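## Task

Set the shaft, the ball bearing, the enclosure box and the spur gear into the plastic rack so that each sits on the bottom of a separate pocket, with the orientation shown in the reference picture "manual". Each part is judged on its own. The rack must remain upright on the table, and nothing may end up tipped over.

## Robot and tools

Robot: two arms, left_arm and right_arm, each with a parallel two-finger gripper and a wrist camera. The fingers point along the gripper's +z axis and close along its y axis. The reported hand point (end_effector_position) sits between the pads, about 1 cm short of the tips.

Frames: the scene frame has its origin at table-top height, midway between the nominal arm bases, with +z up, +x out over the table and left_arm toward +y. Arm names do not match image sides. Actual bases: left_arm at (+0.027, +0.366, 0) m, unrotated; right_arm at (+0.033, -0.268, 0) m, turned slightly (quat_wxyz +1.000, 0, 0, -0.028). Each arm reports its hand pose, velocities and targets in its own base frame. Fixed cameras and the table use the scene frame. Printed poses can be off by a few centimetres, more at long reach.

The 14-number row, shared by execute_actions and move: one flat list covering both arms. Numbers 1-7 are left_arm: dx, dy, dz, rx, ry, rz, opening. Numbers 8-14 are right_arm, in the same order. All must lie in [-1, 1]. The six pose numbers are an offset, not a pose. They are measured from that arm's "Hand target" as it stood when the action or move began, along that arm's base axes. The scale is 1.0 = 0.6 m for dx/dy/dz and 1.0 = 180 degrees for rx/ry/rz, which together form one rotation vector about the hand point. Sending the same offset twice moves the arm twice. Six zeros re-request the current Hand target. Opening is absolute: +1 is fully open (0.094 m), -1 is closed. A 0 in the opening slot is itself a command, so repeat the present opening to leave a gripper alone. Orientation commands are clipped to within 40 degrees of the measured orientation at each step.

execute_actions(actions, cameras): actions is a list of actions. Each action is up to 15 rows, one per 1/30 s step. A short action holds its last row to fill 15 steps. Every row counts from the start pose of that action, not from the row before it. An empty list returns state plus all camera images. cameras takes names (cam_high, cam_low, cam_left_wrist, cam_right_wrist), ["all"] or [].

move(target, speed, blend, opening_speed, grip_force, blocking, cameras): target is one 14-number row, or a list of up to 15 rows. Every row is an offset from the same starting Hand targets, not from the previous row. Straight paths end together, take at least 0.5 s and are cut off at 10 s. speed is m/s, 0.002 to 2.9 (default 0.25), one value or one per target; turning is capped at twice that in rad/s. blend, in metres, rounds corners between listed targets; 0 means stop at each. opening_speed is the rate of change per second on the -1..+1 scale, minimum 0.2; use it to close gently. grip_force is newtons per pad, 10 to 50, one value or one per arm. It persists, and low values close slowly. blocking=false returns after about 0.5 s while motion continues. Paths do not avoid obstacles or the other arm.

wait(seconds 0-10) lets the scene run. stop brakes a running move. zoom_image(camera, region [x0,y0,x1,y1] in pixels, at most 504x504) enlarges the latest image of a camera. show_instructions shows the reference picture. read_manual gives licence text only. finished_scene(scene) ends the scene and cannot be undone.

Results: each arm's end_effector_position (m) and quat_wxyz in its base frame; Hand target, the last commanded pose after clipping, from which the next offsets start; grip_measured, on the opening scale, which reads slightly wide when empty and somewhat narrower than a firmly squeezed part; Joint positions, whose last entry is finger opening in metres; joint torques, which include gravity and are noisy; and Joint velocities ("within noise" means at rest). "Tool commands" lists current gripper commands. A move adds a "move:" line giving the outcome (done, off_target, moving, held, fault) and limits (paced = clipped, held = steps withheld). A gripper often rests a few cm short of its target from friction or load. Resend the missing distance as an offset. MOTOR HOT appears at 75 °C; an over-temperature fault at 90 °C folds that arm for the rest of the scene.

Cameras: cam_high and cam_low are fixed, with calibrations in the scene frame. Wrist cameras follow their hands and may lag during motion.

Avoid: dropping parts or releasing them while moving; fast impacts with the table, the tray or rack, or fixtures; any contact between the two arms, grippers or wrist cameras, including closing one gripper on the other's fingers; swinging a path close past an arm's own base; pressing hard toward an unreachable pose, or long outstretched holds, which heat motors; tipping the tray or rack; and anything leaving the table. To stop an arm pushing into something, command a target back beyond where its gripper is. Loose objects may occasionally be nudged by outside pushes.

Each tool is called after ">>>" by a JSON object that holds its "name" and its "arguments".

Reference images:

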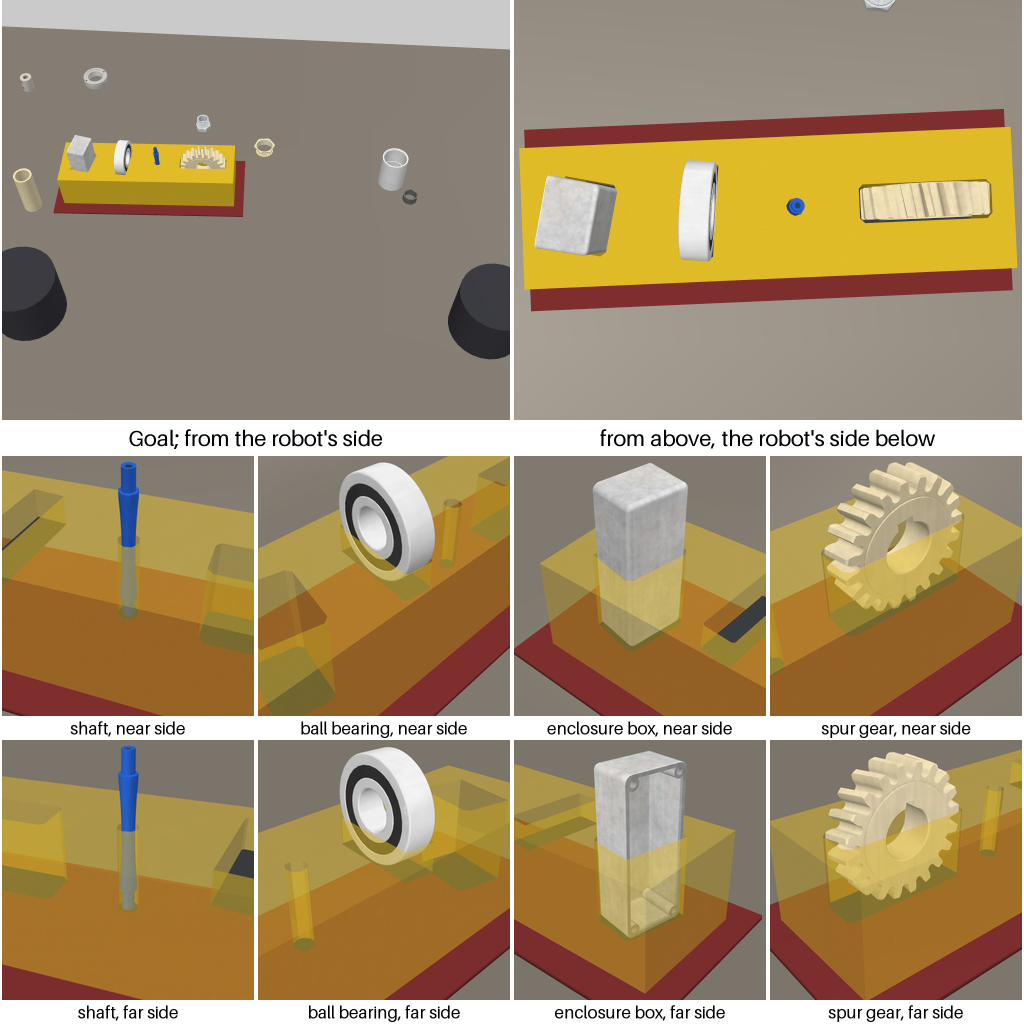

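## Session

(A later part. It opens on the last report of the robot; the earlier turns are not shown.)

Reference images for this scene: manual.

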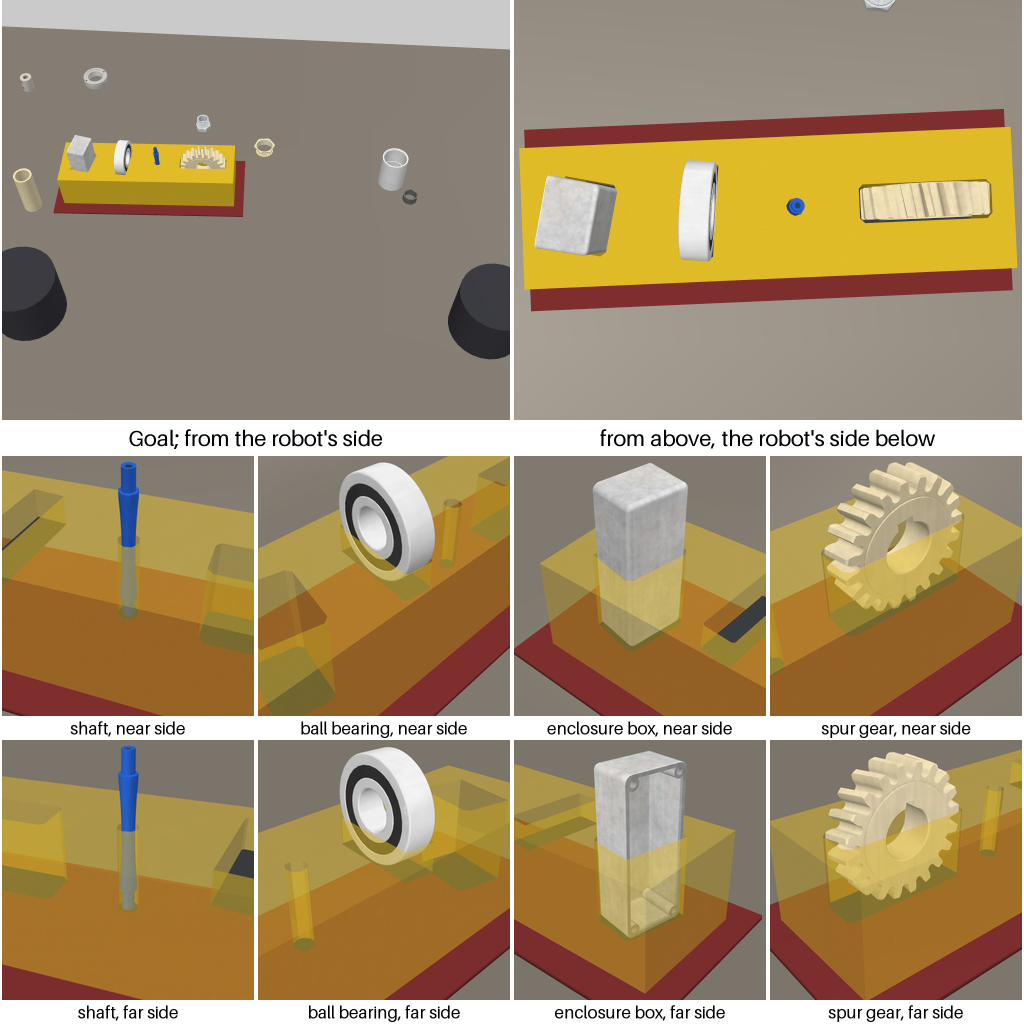

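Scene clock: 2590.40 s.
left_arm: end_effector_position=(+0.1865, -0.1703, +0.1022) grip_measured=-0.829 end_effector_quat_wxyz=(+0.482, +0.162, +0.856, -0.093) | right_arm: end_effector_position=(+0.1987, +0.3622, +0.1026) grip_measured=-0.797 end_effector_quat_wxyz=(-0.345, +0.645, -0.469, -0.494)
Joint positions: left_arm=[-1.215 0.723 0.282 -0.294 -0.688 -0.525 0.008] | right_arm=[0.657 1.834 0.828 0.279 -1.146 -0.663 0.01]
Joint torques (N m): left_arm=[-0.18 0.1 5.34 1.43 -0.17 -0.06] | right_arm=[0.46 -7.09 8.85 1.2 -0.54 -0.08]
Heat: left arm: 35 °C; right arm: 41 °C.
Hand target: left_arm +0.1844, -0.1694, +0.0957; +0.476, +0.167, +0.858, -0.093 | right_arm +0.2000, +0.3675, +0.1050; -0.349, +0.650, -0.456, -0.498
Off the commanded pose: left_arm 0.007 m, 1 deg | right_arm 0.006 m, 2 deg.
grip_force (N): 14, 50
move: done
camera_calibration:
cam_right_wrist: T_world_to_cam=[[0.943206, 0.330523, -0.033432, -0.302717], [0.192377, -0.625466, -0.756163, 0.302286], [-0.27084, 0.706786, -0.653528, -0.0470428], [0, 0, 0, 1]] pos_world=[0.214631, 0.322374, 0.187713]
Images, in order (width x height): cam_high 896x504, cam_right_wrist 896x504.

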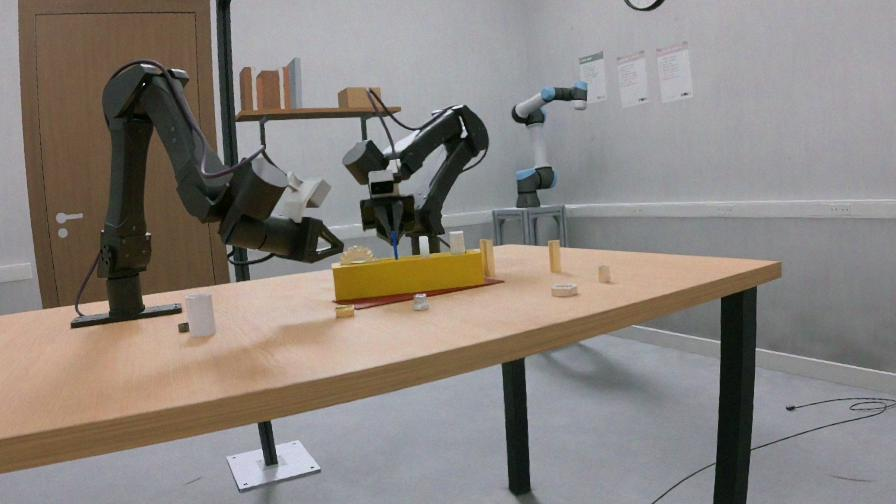

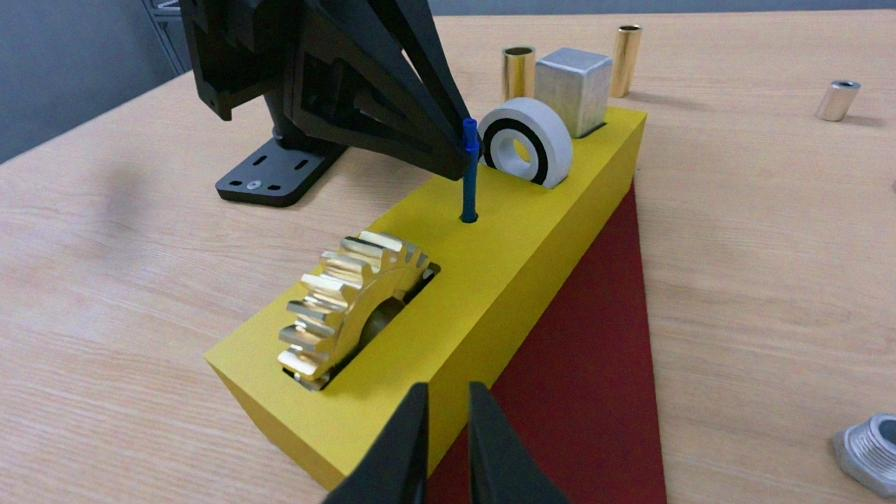

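>>> {"name": "move", "arguments": {"target": [0, 0, -0.0167, 0, 0, 0, -0.95, 0, 0, 0, 0, 0, 0, -0.8], "speed": 0.02, "cameras": ["cam_high", "cam_right_wrist"]}}

>>> {"name": "zoom_image", "arguments": {"camera": "cam_right_wrist", "region": [400, 120, 540, 250]}}

>>> {"name": "zoom_image", "arguments": {"camera": "cam_high", "region": [360, 220, 430, 270]}}

Scene clock: 2596.20 s.
left_arm: end_effector_position=(+0.1866, -0.1706, +0.0931) grip_measured=-0.829 end_effector_quat_wxyz=(+0.482, +0.162, +0.856, -0.094) | right_arm: end_effector_position=(+0.1987, +0.3622, +0.1026) grip_measured=-0.797 end_effector_quat_wxyz=(-0.345, +0.645, -0.469, -0.494)
Joint positions: left_arm=[-1.215 0.74 0.247 -0.24 -0.688 -0.525 0.008] | right_arm=[0.657 1.834 0.828 0.279 -1.146 -0.663 0.01]
Joint torques (N m): left_arm=[-0.2 0.24 5.15 1.45 -0.18 -0.07] | right_arm=[0.53 -7.02 8.91 1.2 -0.51 -0.08]
Heat: left arm: 35 °C; right arm: 41 °C.
Hand target: left_arm +0.1844, -0.1694, +0.0857; +0.476, +0.166, +0.858, -0.093 | right_arm +0.2000, +0.3675, +0.1050; -0.349, +0.650, -0.456, -0.498
Off the commanded pose: left_arm 0.008 m, 1 deg | right_arm 0.006 m, 2 deg.
grip_force (N): 14, 50
move: done
camera_calibration:
cam_right_wrist: T_world_to_cam=[[0.943206, 0.330523, -0.033432, -0.302717], [0.192377, -0.625466, -0.756163, 0.302286], [-0.27084, 0.706786, -0.653528, -0.0470428], [0, 0, 0, 1]] pos_world=[0.214631, 0.322374, 0.187713]
Images, in order (width x height): cam_high 896x504, cam_right_wrist 896x504.

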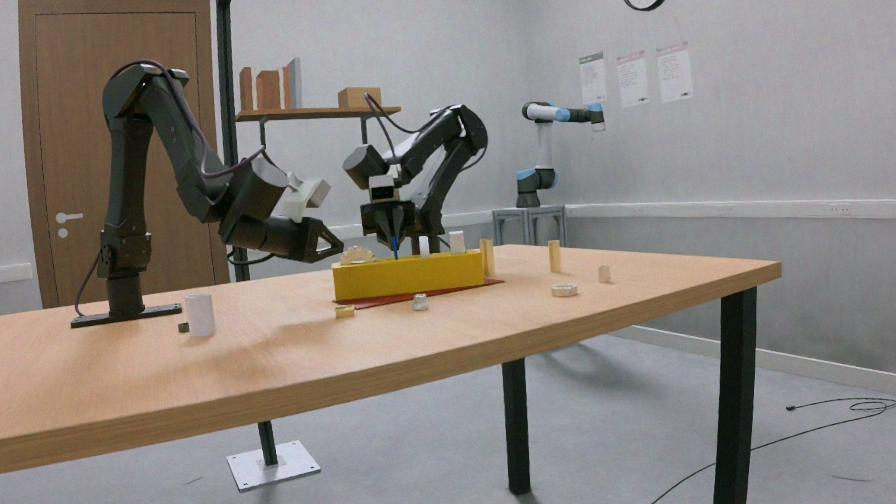

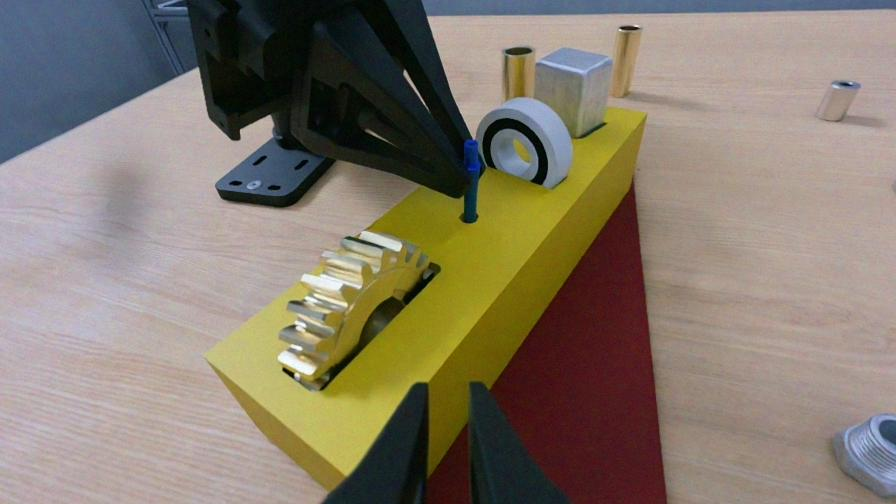

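Scaled by 3.600 from the camera's 896x504 image, which has a finer 1280x720 frame.

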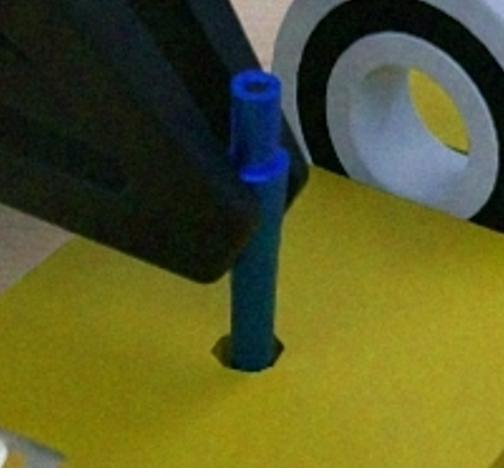

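Scaled by 7.200 from the camera's 896x504 image, which has a finer 1280x720 frame.

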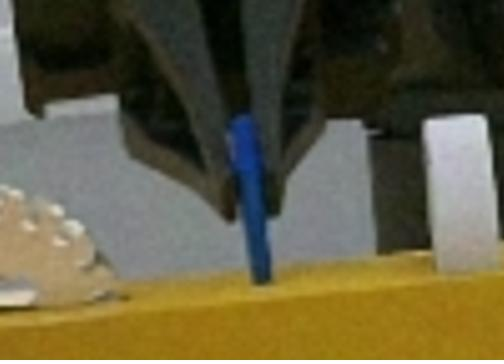

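>>> {"name": "move", "arguments": {"target": [0, 0, -0.01, 0, 0, 0, -0.95, 0, 0, 0, 0, 0, 0, -0.8], "speed": 0.02, "cameras": ["cam_high", "cam_right_wrist"]}}

>>> {"name": "zoom_image", "arguments": {"camera": "cam_right_wrist", "region": [400, 120, 540, 250]}}

>>> {"name": "zoom_image", "arguments": {"camera": "cam_high", "region": [360, 220, 430, 270]}}

Scene clock: 2603.37 s.
left_arm: end_effector_position=(+0.1883, -0.1702, +0.0913) grip_measured=-0.829 end_effector_quat_wxyz=(+0.488, +0.157, +0.853, -0.094) | right_arm: end_effector_position=(+0.1987, +0.3622, +0.1026) grip_measured=-0.797 end_effector_quat_wxyz=(-0.345, +0.645, -0.469, -0.494)
Joint positions: left_arm=[-1.215 0.747 0.23 -0.205 -0.7 -0.525 0.008] | right_arm=[0.657 1.834 0.828 0.279 -1.146 -0.663 0.01]
Joint torques (N m): left_arm=[-0.27 0.72 4.81 1.43 -0.07 -0.08] | right_arm=[0.51 -7.15 8.9 1.19 -0.53 -0.08]
Heat: left arm: 35 °C; right arm: 41 °C.
Hand target: left_arm +0.1844, -0.1693, +0.0796; +0.476, +0.167, +0.858, -0.093 | right_arm +0.2000, +0.3675, +0.1050; -0.349, +0.650, -0.456, -0.498
Off the commanded pose: left_arm 0.012 m, 2 deg | right_arm 0.006 m, 2 deg.
grip_force (N): 14, 50
move: off_target (left_arm)
camera_calibration:
cam_right_wrist: T_world_to_cam=[[0.943206, 0.330523, -0.033432, -0.302717], [0.192377, -0.625466, -0.756163, 0.302286], [-0.27084, 0.706786, -0.653528, -0.0470428], [0, 0, 0, 1]] pos_world=[0.214631, 0.322374, 0.187713]
Images, in order (width x height): cam_high 896x504, cam_right_wrist 896x504.

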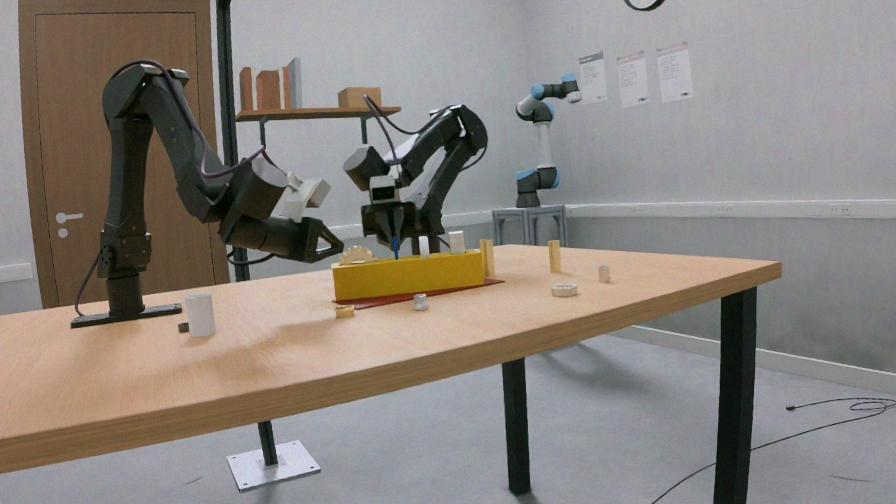

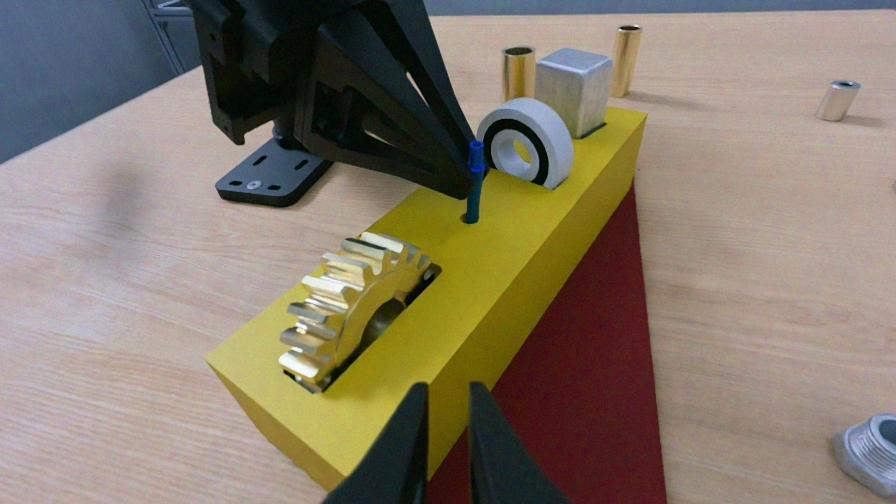

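Scaled by 3.600 from the camera's 896x504 image, which has a finer 1280x720 frame.

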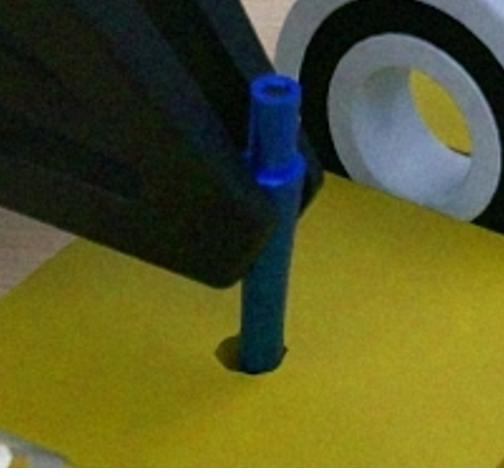

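Scaled by 7.200 from the camera's 896x504 image, which has a finer 1280x720 frame.

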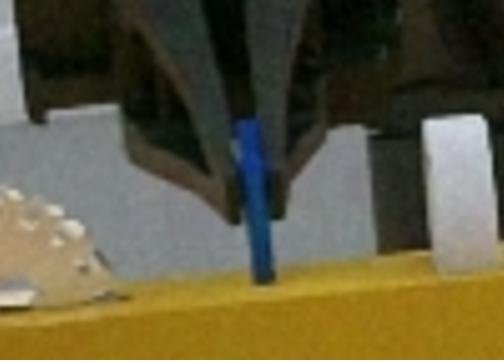

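>>> {"name": "move", "arguments": {"target": [0.0065, -0.0015, 0.0195, 0, 0, 0, -0.95, 0, 0, 0, 0, 0, 0, -0.8], "speed": 0.04}}

>>> {"name": "move", "arguments": {"target": [0, 0, 0, 0, 0, 0, -0.55, 0, 0, 0, 0, 0, 0, -0.8], "opening_speed": 0.4, "cameras": ["cam_high", "cam_right_wrist", "cam_left_wrist"]}}

>>> {"name": "zoom_image", "arguments": {"camera": "cam_right_wrist", "region": [400, 120, 540, 250]}}

>>> {"name": "zoom_image", "arguments": {"camera": "cam_high", "region": [360, 220, 430, 270]}}

Scene clock: 2624.53 s.
left_arm: end_effector_position=(+0.1899, -0.1689, +0.0914) grip_measured=-0.829 end_effector_quat_wxyz=(+0.486, +0.158, +0.855, -0.091) | right_arm: end_effector_position=(+0.1987, +0.3622, +0.1026) grip_measured=-0.797 end_effector_quat_wxyz=(-0.345, +0.645, -0.469, -0.494)
Joint positions: left_arm=[-1.2 0.747 0.234 -0.209 -0.689 -0.513 0.008] | right_arm=[0.657 1.834 0.828 0.279 -1.146 -0.663 0.01]
Joint torques (N m): left_arm=[0.75 -0.17 7.6 1.1 0.01 0.02] | right_arm=[0.64 -7.01 8.91 1.21 -0.53 -0.07]
Heat: left arm: 35 °C; right arm: 42 °C.
Hand target: left_arm +0.1883, -0.1703, +0.0913; +0.476, +0.167, +0.858, -0.093 | right_arm +0.2000, +0.3675, +0.1050; -0.349, +0.650, -0.456, -0.498
Off the commanded pose: left_arm 0.002 m, 2 deg | right_arm 0.006 m, 2 deg.
grip_force (N): 14, 50
move: done

Scene clock: 2625.73 s.
left_arm: end_effector_position=(+0.1859, -0.1720, +0.0869) grip_measured=-0.552 end_effector_quat_wxyz=(+0.474, +0.170, +0.858, -0.097) | right_arm: end_effector_position=(+0.1987, +0.3622, +0.1026) grip_measured=-0.797 end_effector_quat_wxyz=(-0.345, +0.645, -0.469, -0.494)
Joint positions: left_arm=[-1.199 0.749 0.234 -0.22 -0.654 -0.508 0.021] | right_arm=[0.657 1.834 0.828 0.279 -1.146 -0.663 0.01]
Joint torques (N m): left_arm=[0.85 -0.29 7.58 1.21 -0.3 0] | right_arm=[0.57 -7.09 8.95 1.21 -0.52 -0.06]
Heat: left arm: 35 °C; right arm: 42 °C.
Hand target: left_arm +0.1883, -0.1703, +0.0914; +0.476, +0.166, +0.858, -0.093 | right_arm +0.2000, +0.3675, +0.1050; -0.349, +0.650, -0.456, -0.498
Off the commanded pose: left_arm 0.005 m, 1 deg | right_arm 0.006 m, 2 deg.
grip_force (N): 14, 50
move: done
camera_calibration:
cam_left_wrist: T_world_to_cam=[[-0.382197, -0.92408, 0.00132864, -0.0870297], [-0.778475, 0.321199, -0.539266, 0.286519], [0.497898, -0.20714, -0.842134, 0.0343166], [0, 0, 0, 1]] pos_world=[0.172699, -0.165344, 0.183525]
cam_right_wrist: T_world_to_cam=[[0.943206, 0.330523, -0.033432, -0.302717], [0.192377, -0.625466, -0.756163, 0.302286], [-0.27084, 0.706786, -0.653528, -0.0470428], [0, 0, 0, 1]] pos_world=[0.214631, 0.322374, 0.187713]
Images, in order (width x height): cam_high 896x504, cam_left_wrist 896x504, cam_right_wrist 896x504.

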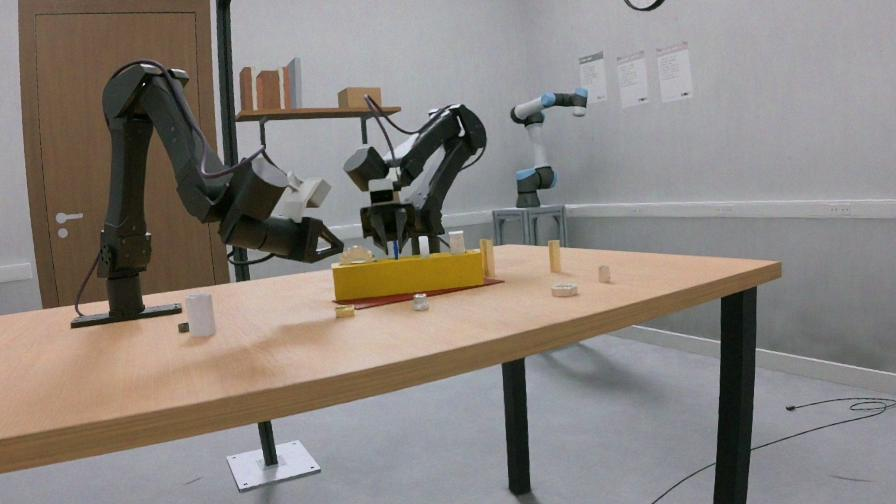

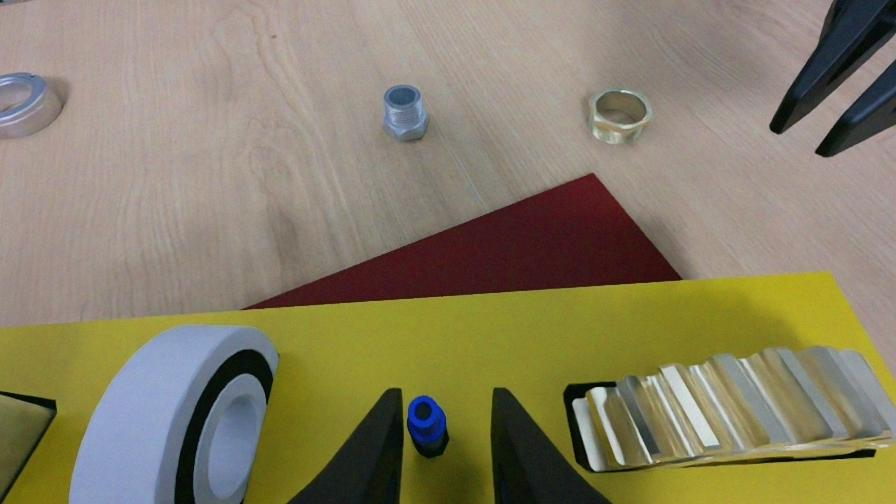

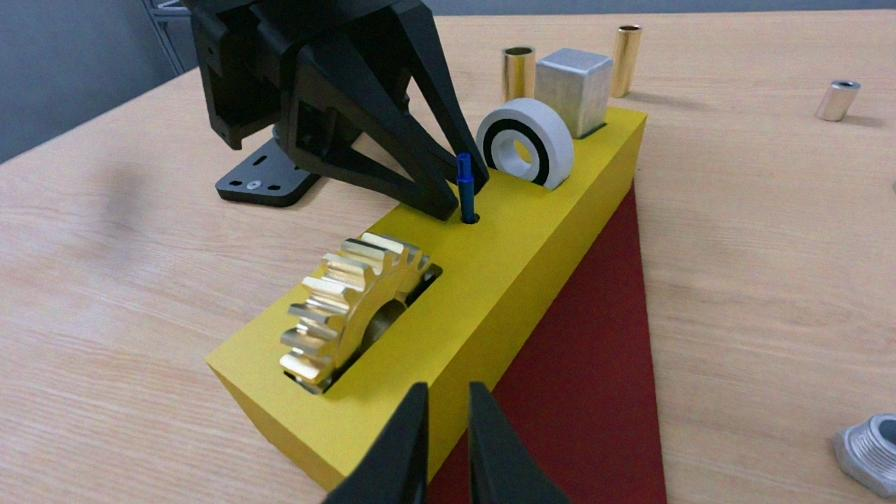

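Scaled by 3.600 from the camera's 896x504 image, which has a finer 1280x720 frame.

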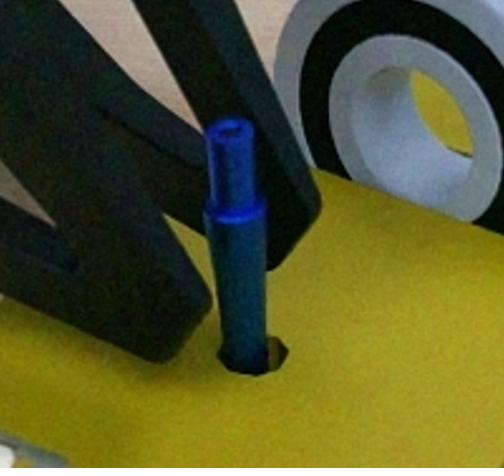

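Scaled by 7.200 from the camera's 896x504 image, which has a finer 1280x720 frame.

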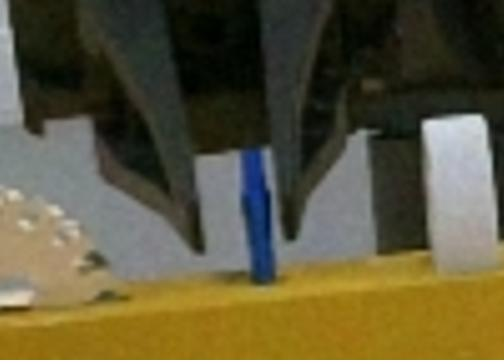

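>>> {"name": "move", "arguments": {"target": [[0.002, 0.0045, 0.02, 0, 0, 0, -0.45, 0, 0, 0, 0, 0, 0, -0.8], [0.002, 0.0045, 0.07, 0, 0, 0, -0.45, 0, 0, 0, 0, 0, 0, -0.8]], "speed": 0.05, "blend": 0.01, "cameras": ["cam_high", "cam_right_wrist", "cam_left_wrist"]}}

>>> {"name": "zoom_image", "arguments": {"camera": "cam_right_wrist", "region": [400, 120, 540, 250]}}

>>> {"name": "zoom_image", "arguments": {"camera": "cam_high", "region": [330, 210, 470, 310]}}

Scene clock: 2645.30 s.
left_arm: end_effector_position=(+0.1877, -0.1686, +0.1239) grip_measured=-0.452 end_effector_quat_wxyz=(+0.471, +0.173, +0.860, -0.090) | right_arm: end_effector_position=(+0.1987, +0.3622, +0.1026) grip_measured=-0.797 end_effector_quat_wxyz=(-0.345, +0.645, -0.469, -0.494)
Joint positions: left_arm=[-1.177 0.696 0.38 -0.424 -0.64 -0.49 0.026] | right_arm=[0.657 1.834 0.828 0.279 -1.146 -0.663 0.01]
Joint torques (N m): left_arm=[0.54 -0.81 8.38 1.19 -0.29 -0.03] | right_arm=[0.64 -7.06 8.96 1.2 -0.53 -0.07]
Heat: left arm: 36 °C; right arm: 42 °C.
Hand target: left_arm +0.1895, -0.1675, +0.1334; +0.476, +0.166, +0.858, -0.093 | right_arm +0.2000, +0.3675, +0.1050; -0.349, +0.650, -0.456, -0.498
Off the commanded pose: left_arm 0.010 m, 1 deg | right_arm 0.006 m, 2 deg.
grip_force (N): 14, 50
move: done; blend cut to 0.0062 m at target 1
camera_calibration:
cam_left_wrist: T_world_to_cam=[[-0.380604, -0.924677, -0.0105937, -0.0821841], [-0.781758, 0.327855, -0.530439, 0.307406], [0.493958, -0.193606, -0.847657, 0.0689081], [0, 0, 0, 1]] pos_world=[0.175, -0.163437, 0.2206]
cam_right_wrist: T_world_to_cam=[[0.943206, 0.330523, -0.033432, -0.302717], [0.192377, -0.625466, -0.756163, 0.302286], [-0.27084, 0.706786, -0.653528, -0.0470428], [0, 0, 0, 1]] pos_world=[0.214631, 0.322374, 0.187713]
Images, in order (width x height): cam_high 896x504, cam_left_wrist 896x504, cam_right_wrist 896x504.

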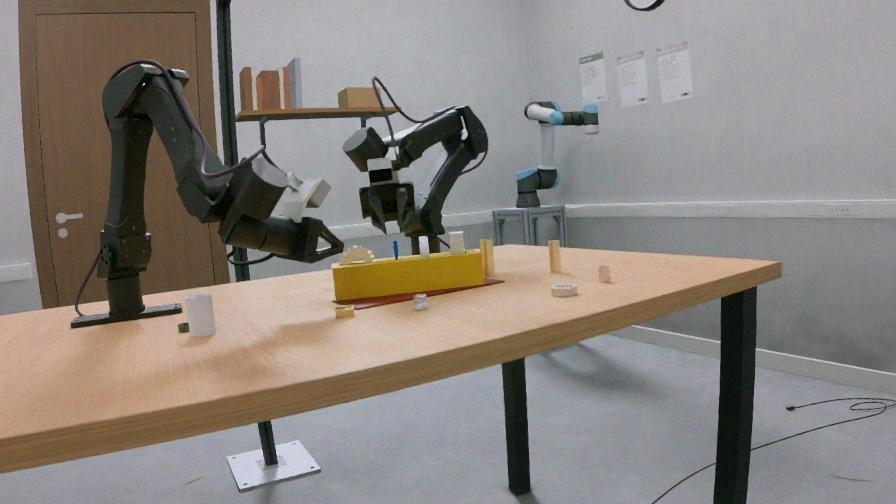

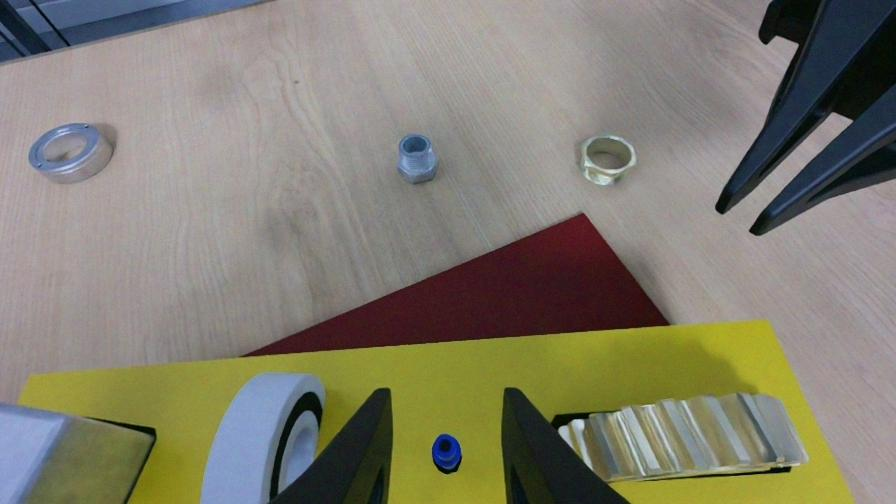

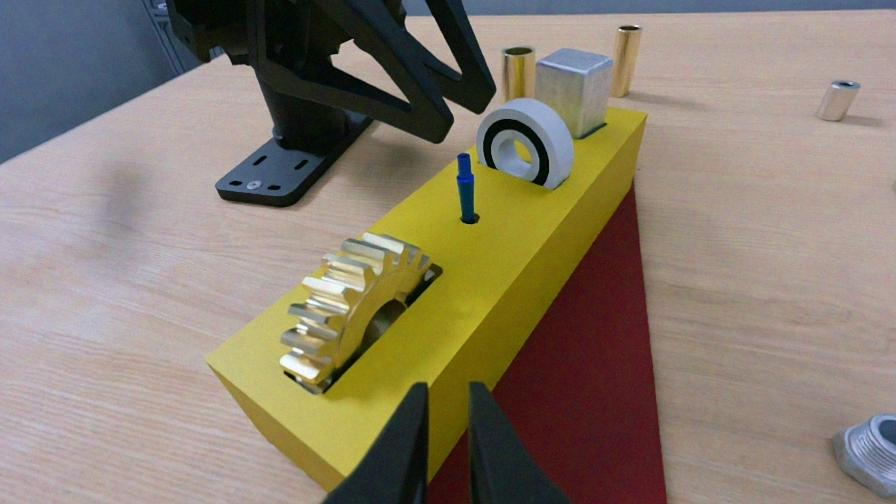

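Scaled by 3.600 from the camera's 896x504 image, which has a finer 1280x720 frame.

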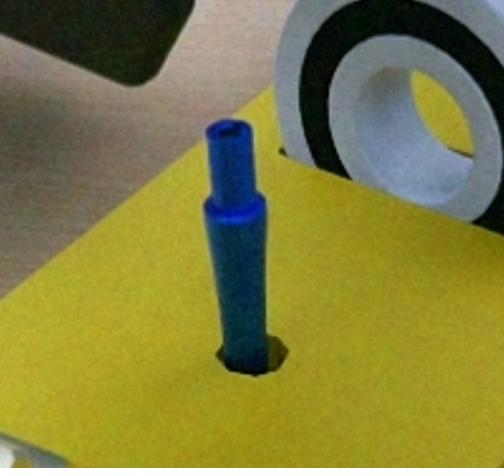

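Scaled by 3.600 from the camera's 896x504 image, which has a finer 1280x720 frame.

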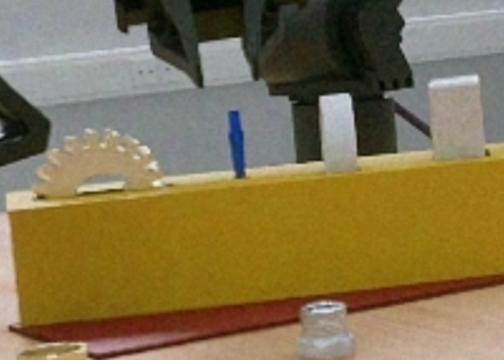

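>>> {"name": "move", "arguments": {"target": [-0.03, 0.02, 0.14, 0, 0, 0, -0.45, 0.057, -0.157, 0.05, 0, 0, 0, -0.8], "speed": 0.15, "cameras": ["cam_high", "cam_low", "cam_right_wrist"]}}

>>> {"name": "zoom_image", "arguments": {"camera": "cam_high", "region": [310, 200, 550, 320]}}

Scene clock: 2662.93 s.
left_arm: end_effector_position=(+0.1711, -0.1582, +0.2102) grip_measured=-0.452 end_effector_quat_wxyz=(+0.470, +0.172, +0.861, -0.095) | right_arm: end_effector_position=(+0.2304, +0.2722, +0.1332) grip_measured=-0.797 end_effector_quat_wxyz=(-0.351, +0.654, -0.457, -0.491)
Joint positions: left_arm=[-1.277 0.675 0.733 -0.848 -0.706 -0.583 0.026] | right_arm=[0.357 1.814 1.066 -0.762 -1.295 -1.519 0.01]
Joint torques (N m): left_arm=[-0.8 0.75 7.87 1.1 -0.49 -0.12] | right_arm=[-0.24 -6.82 9.07 0.03 -0.67 -0.1]
Heat: left arm: 38 °C; right arm: 42 °C.
Hand target: left_arm +0.1715, -0.1556, +0.2174; +0.476, +0.166, +0.858, -0.093 | right_arm +0.2341, +0.2734, +0.1350; -0.349, +0.650, -0.456, -0.498
Off the commanded pose: left_arm 0.008 m, 1 deg | right_arm 0.004 m, 1 deg.
grip_force (N): 14, 50
move: done
camera_calibration:
cam_right_wrist: T_world_to_cam=[[0.938152, 0.346186, -0.00521422, -0.30869], [0.222205, -0.613582, -0.757722, 0.253122], [-0.265512, 0.709699, -0.652557, 0.0429565], [0, 0, 0, 1]] pos_world=[0.244759, 0.231689, 0.218218]
Images, in order (width x height): cam_high 896x504, cam_low 896x504, cam_right_wrist 896x504.

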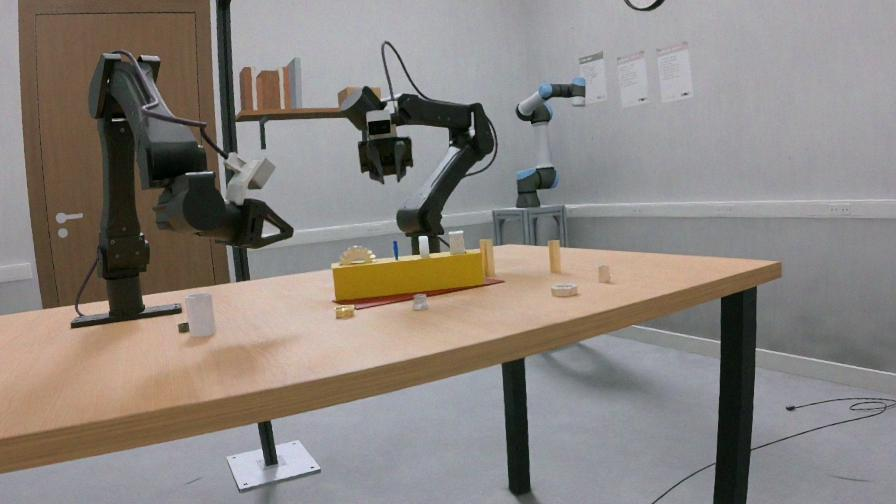

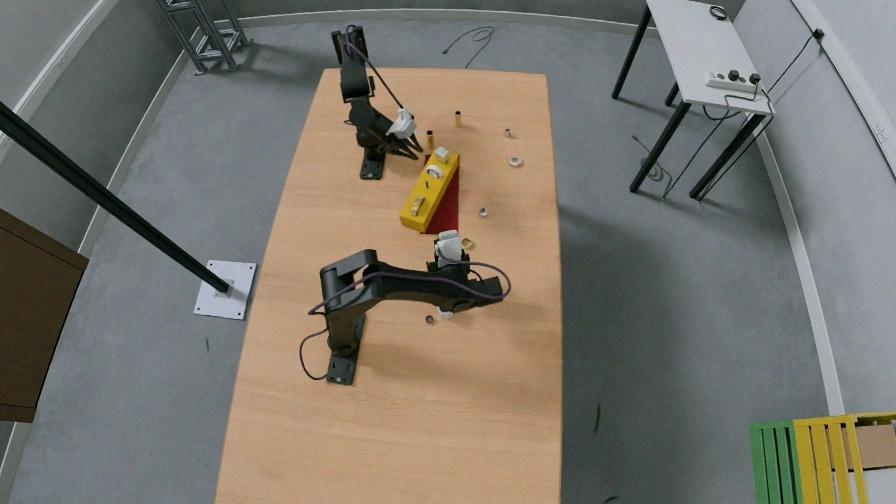

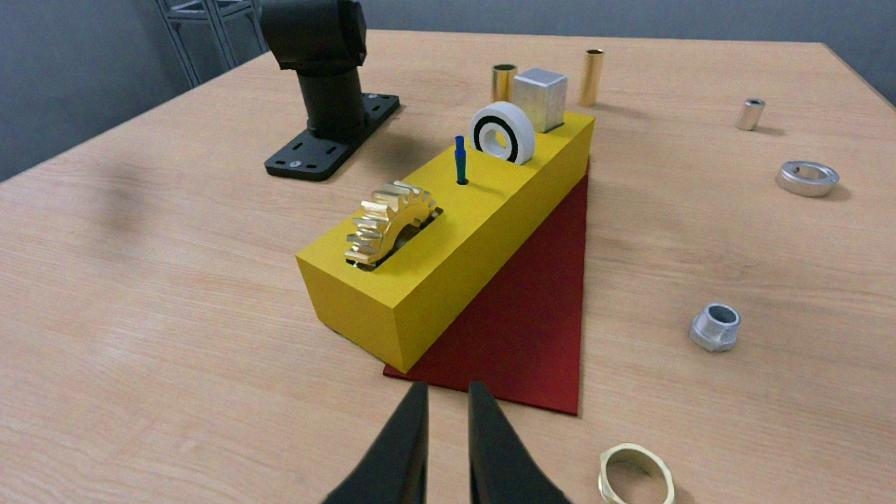

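Scaled by 2.100 from the camera's 896x504 image, which has a finer 1280x720 frame.

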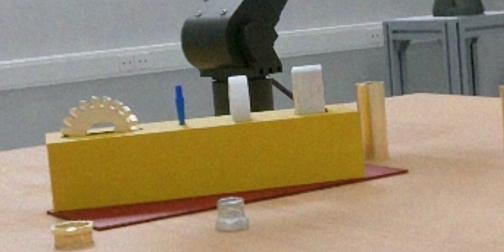

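>>> {"name": "finished_scene", "arguments": {"scene": 2}}

The scene is finished: the task was done.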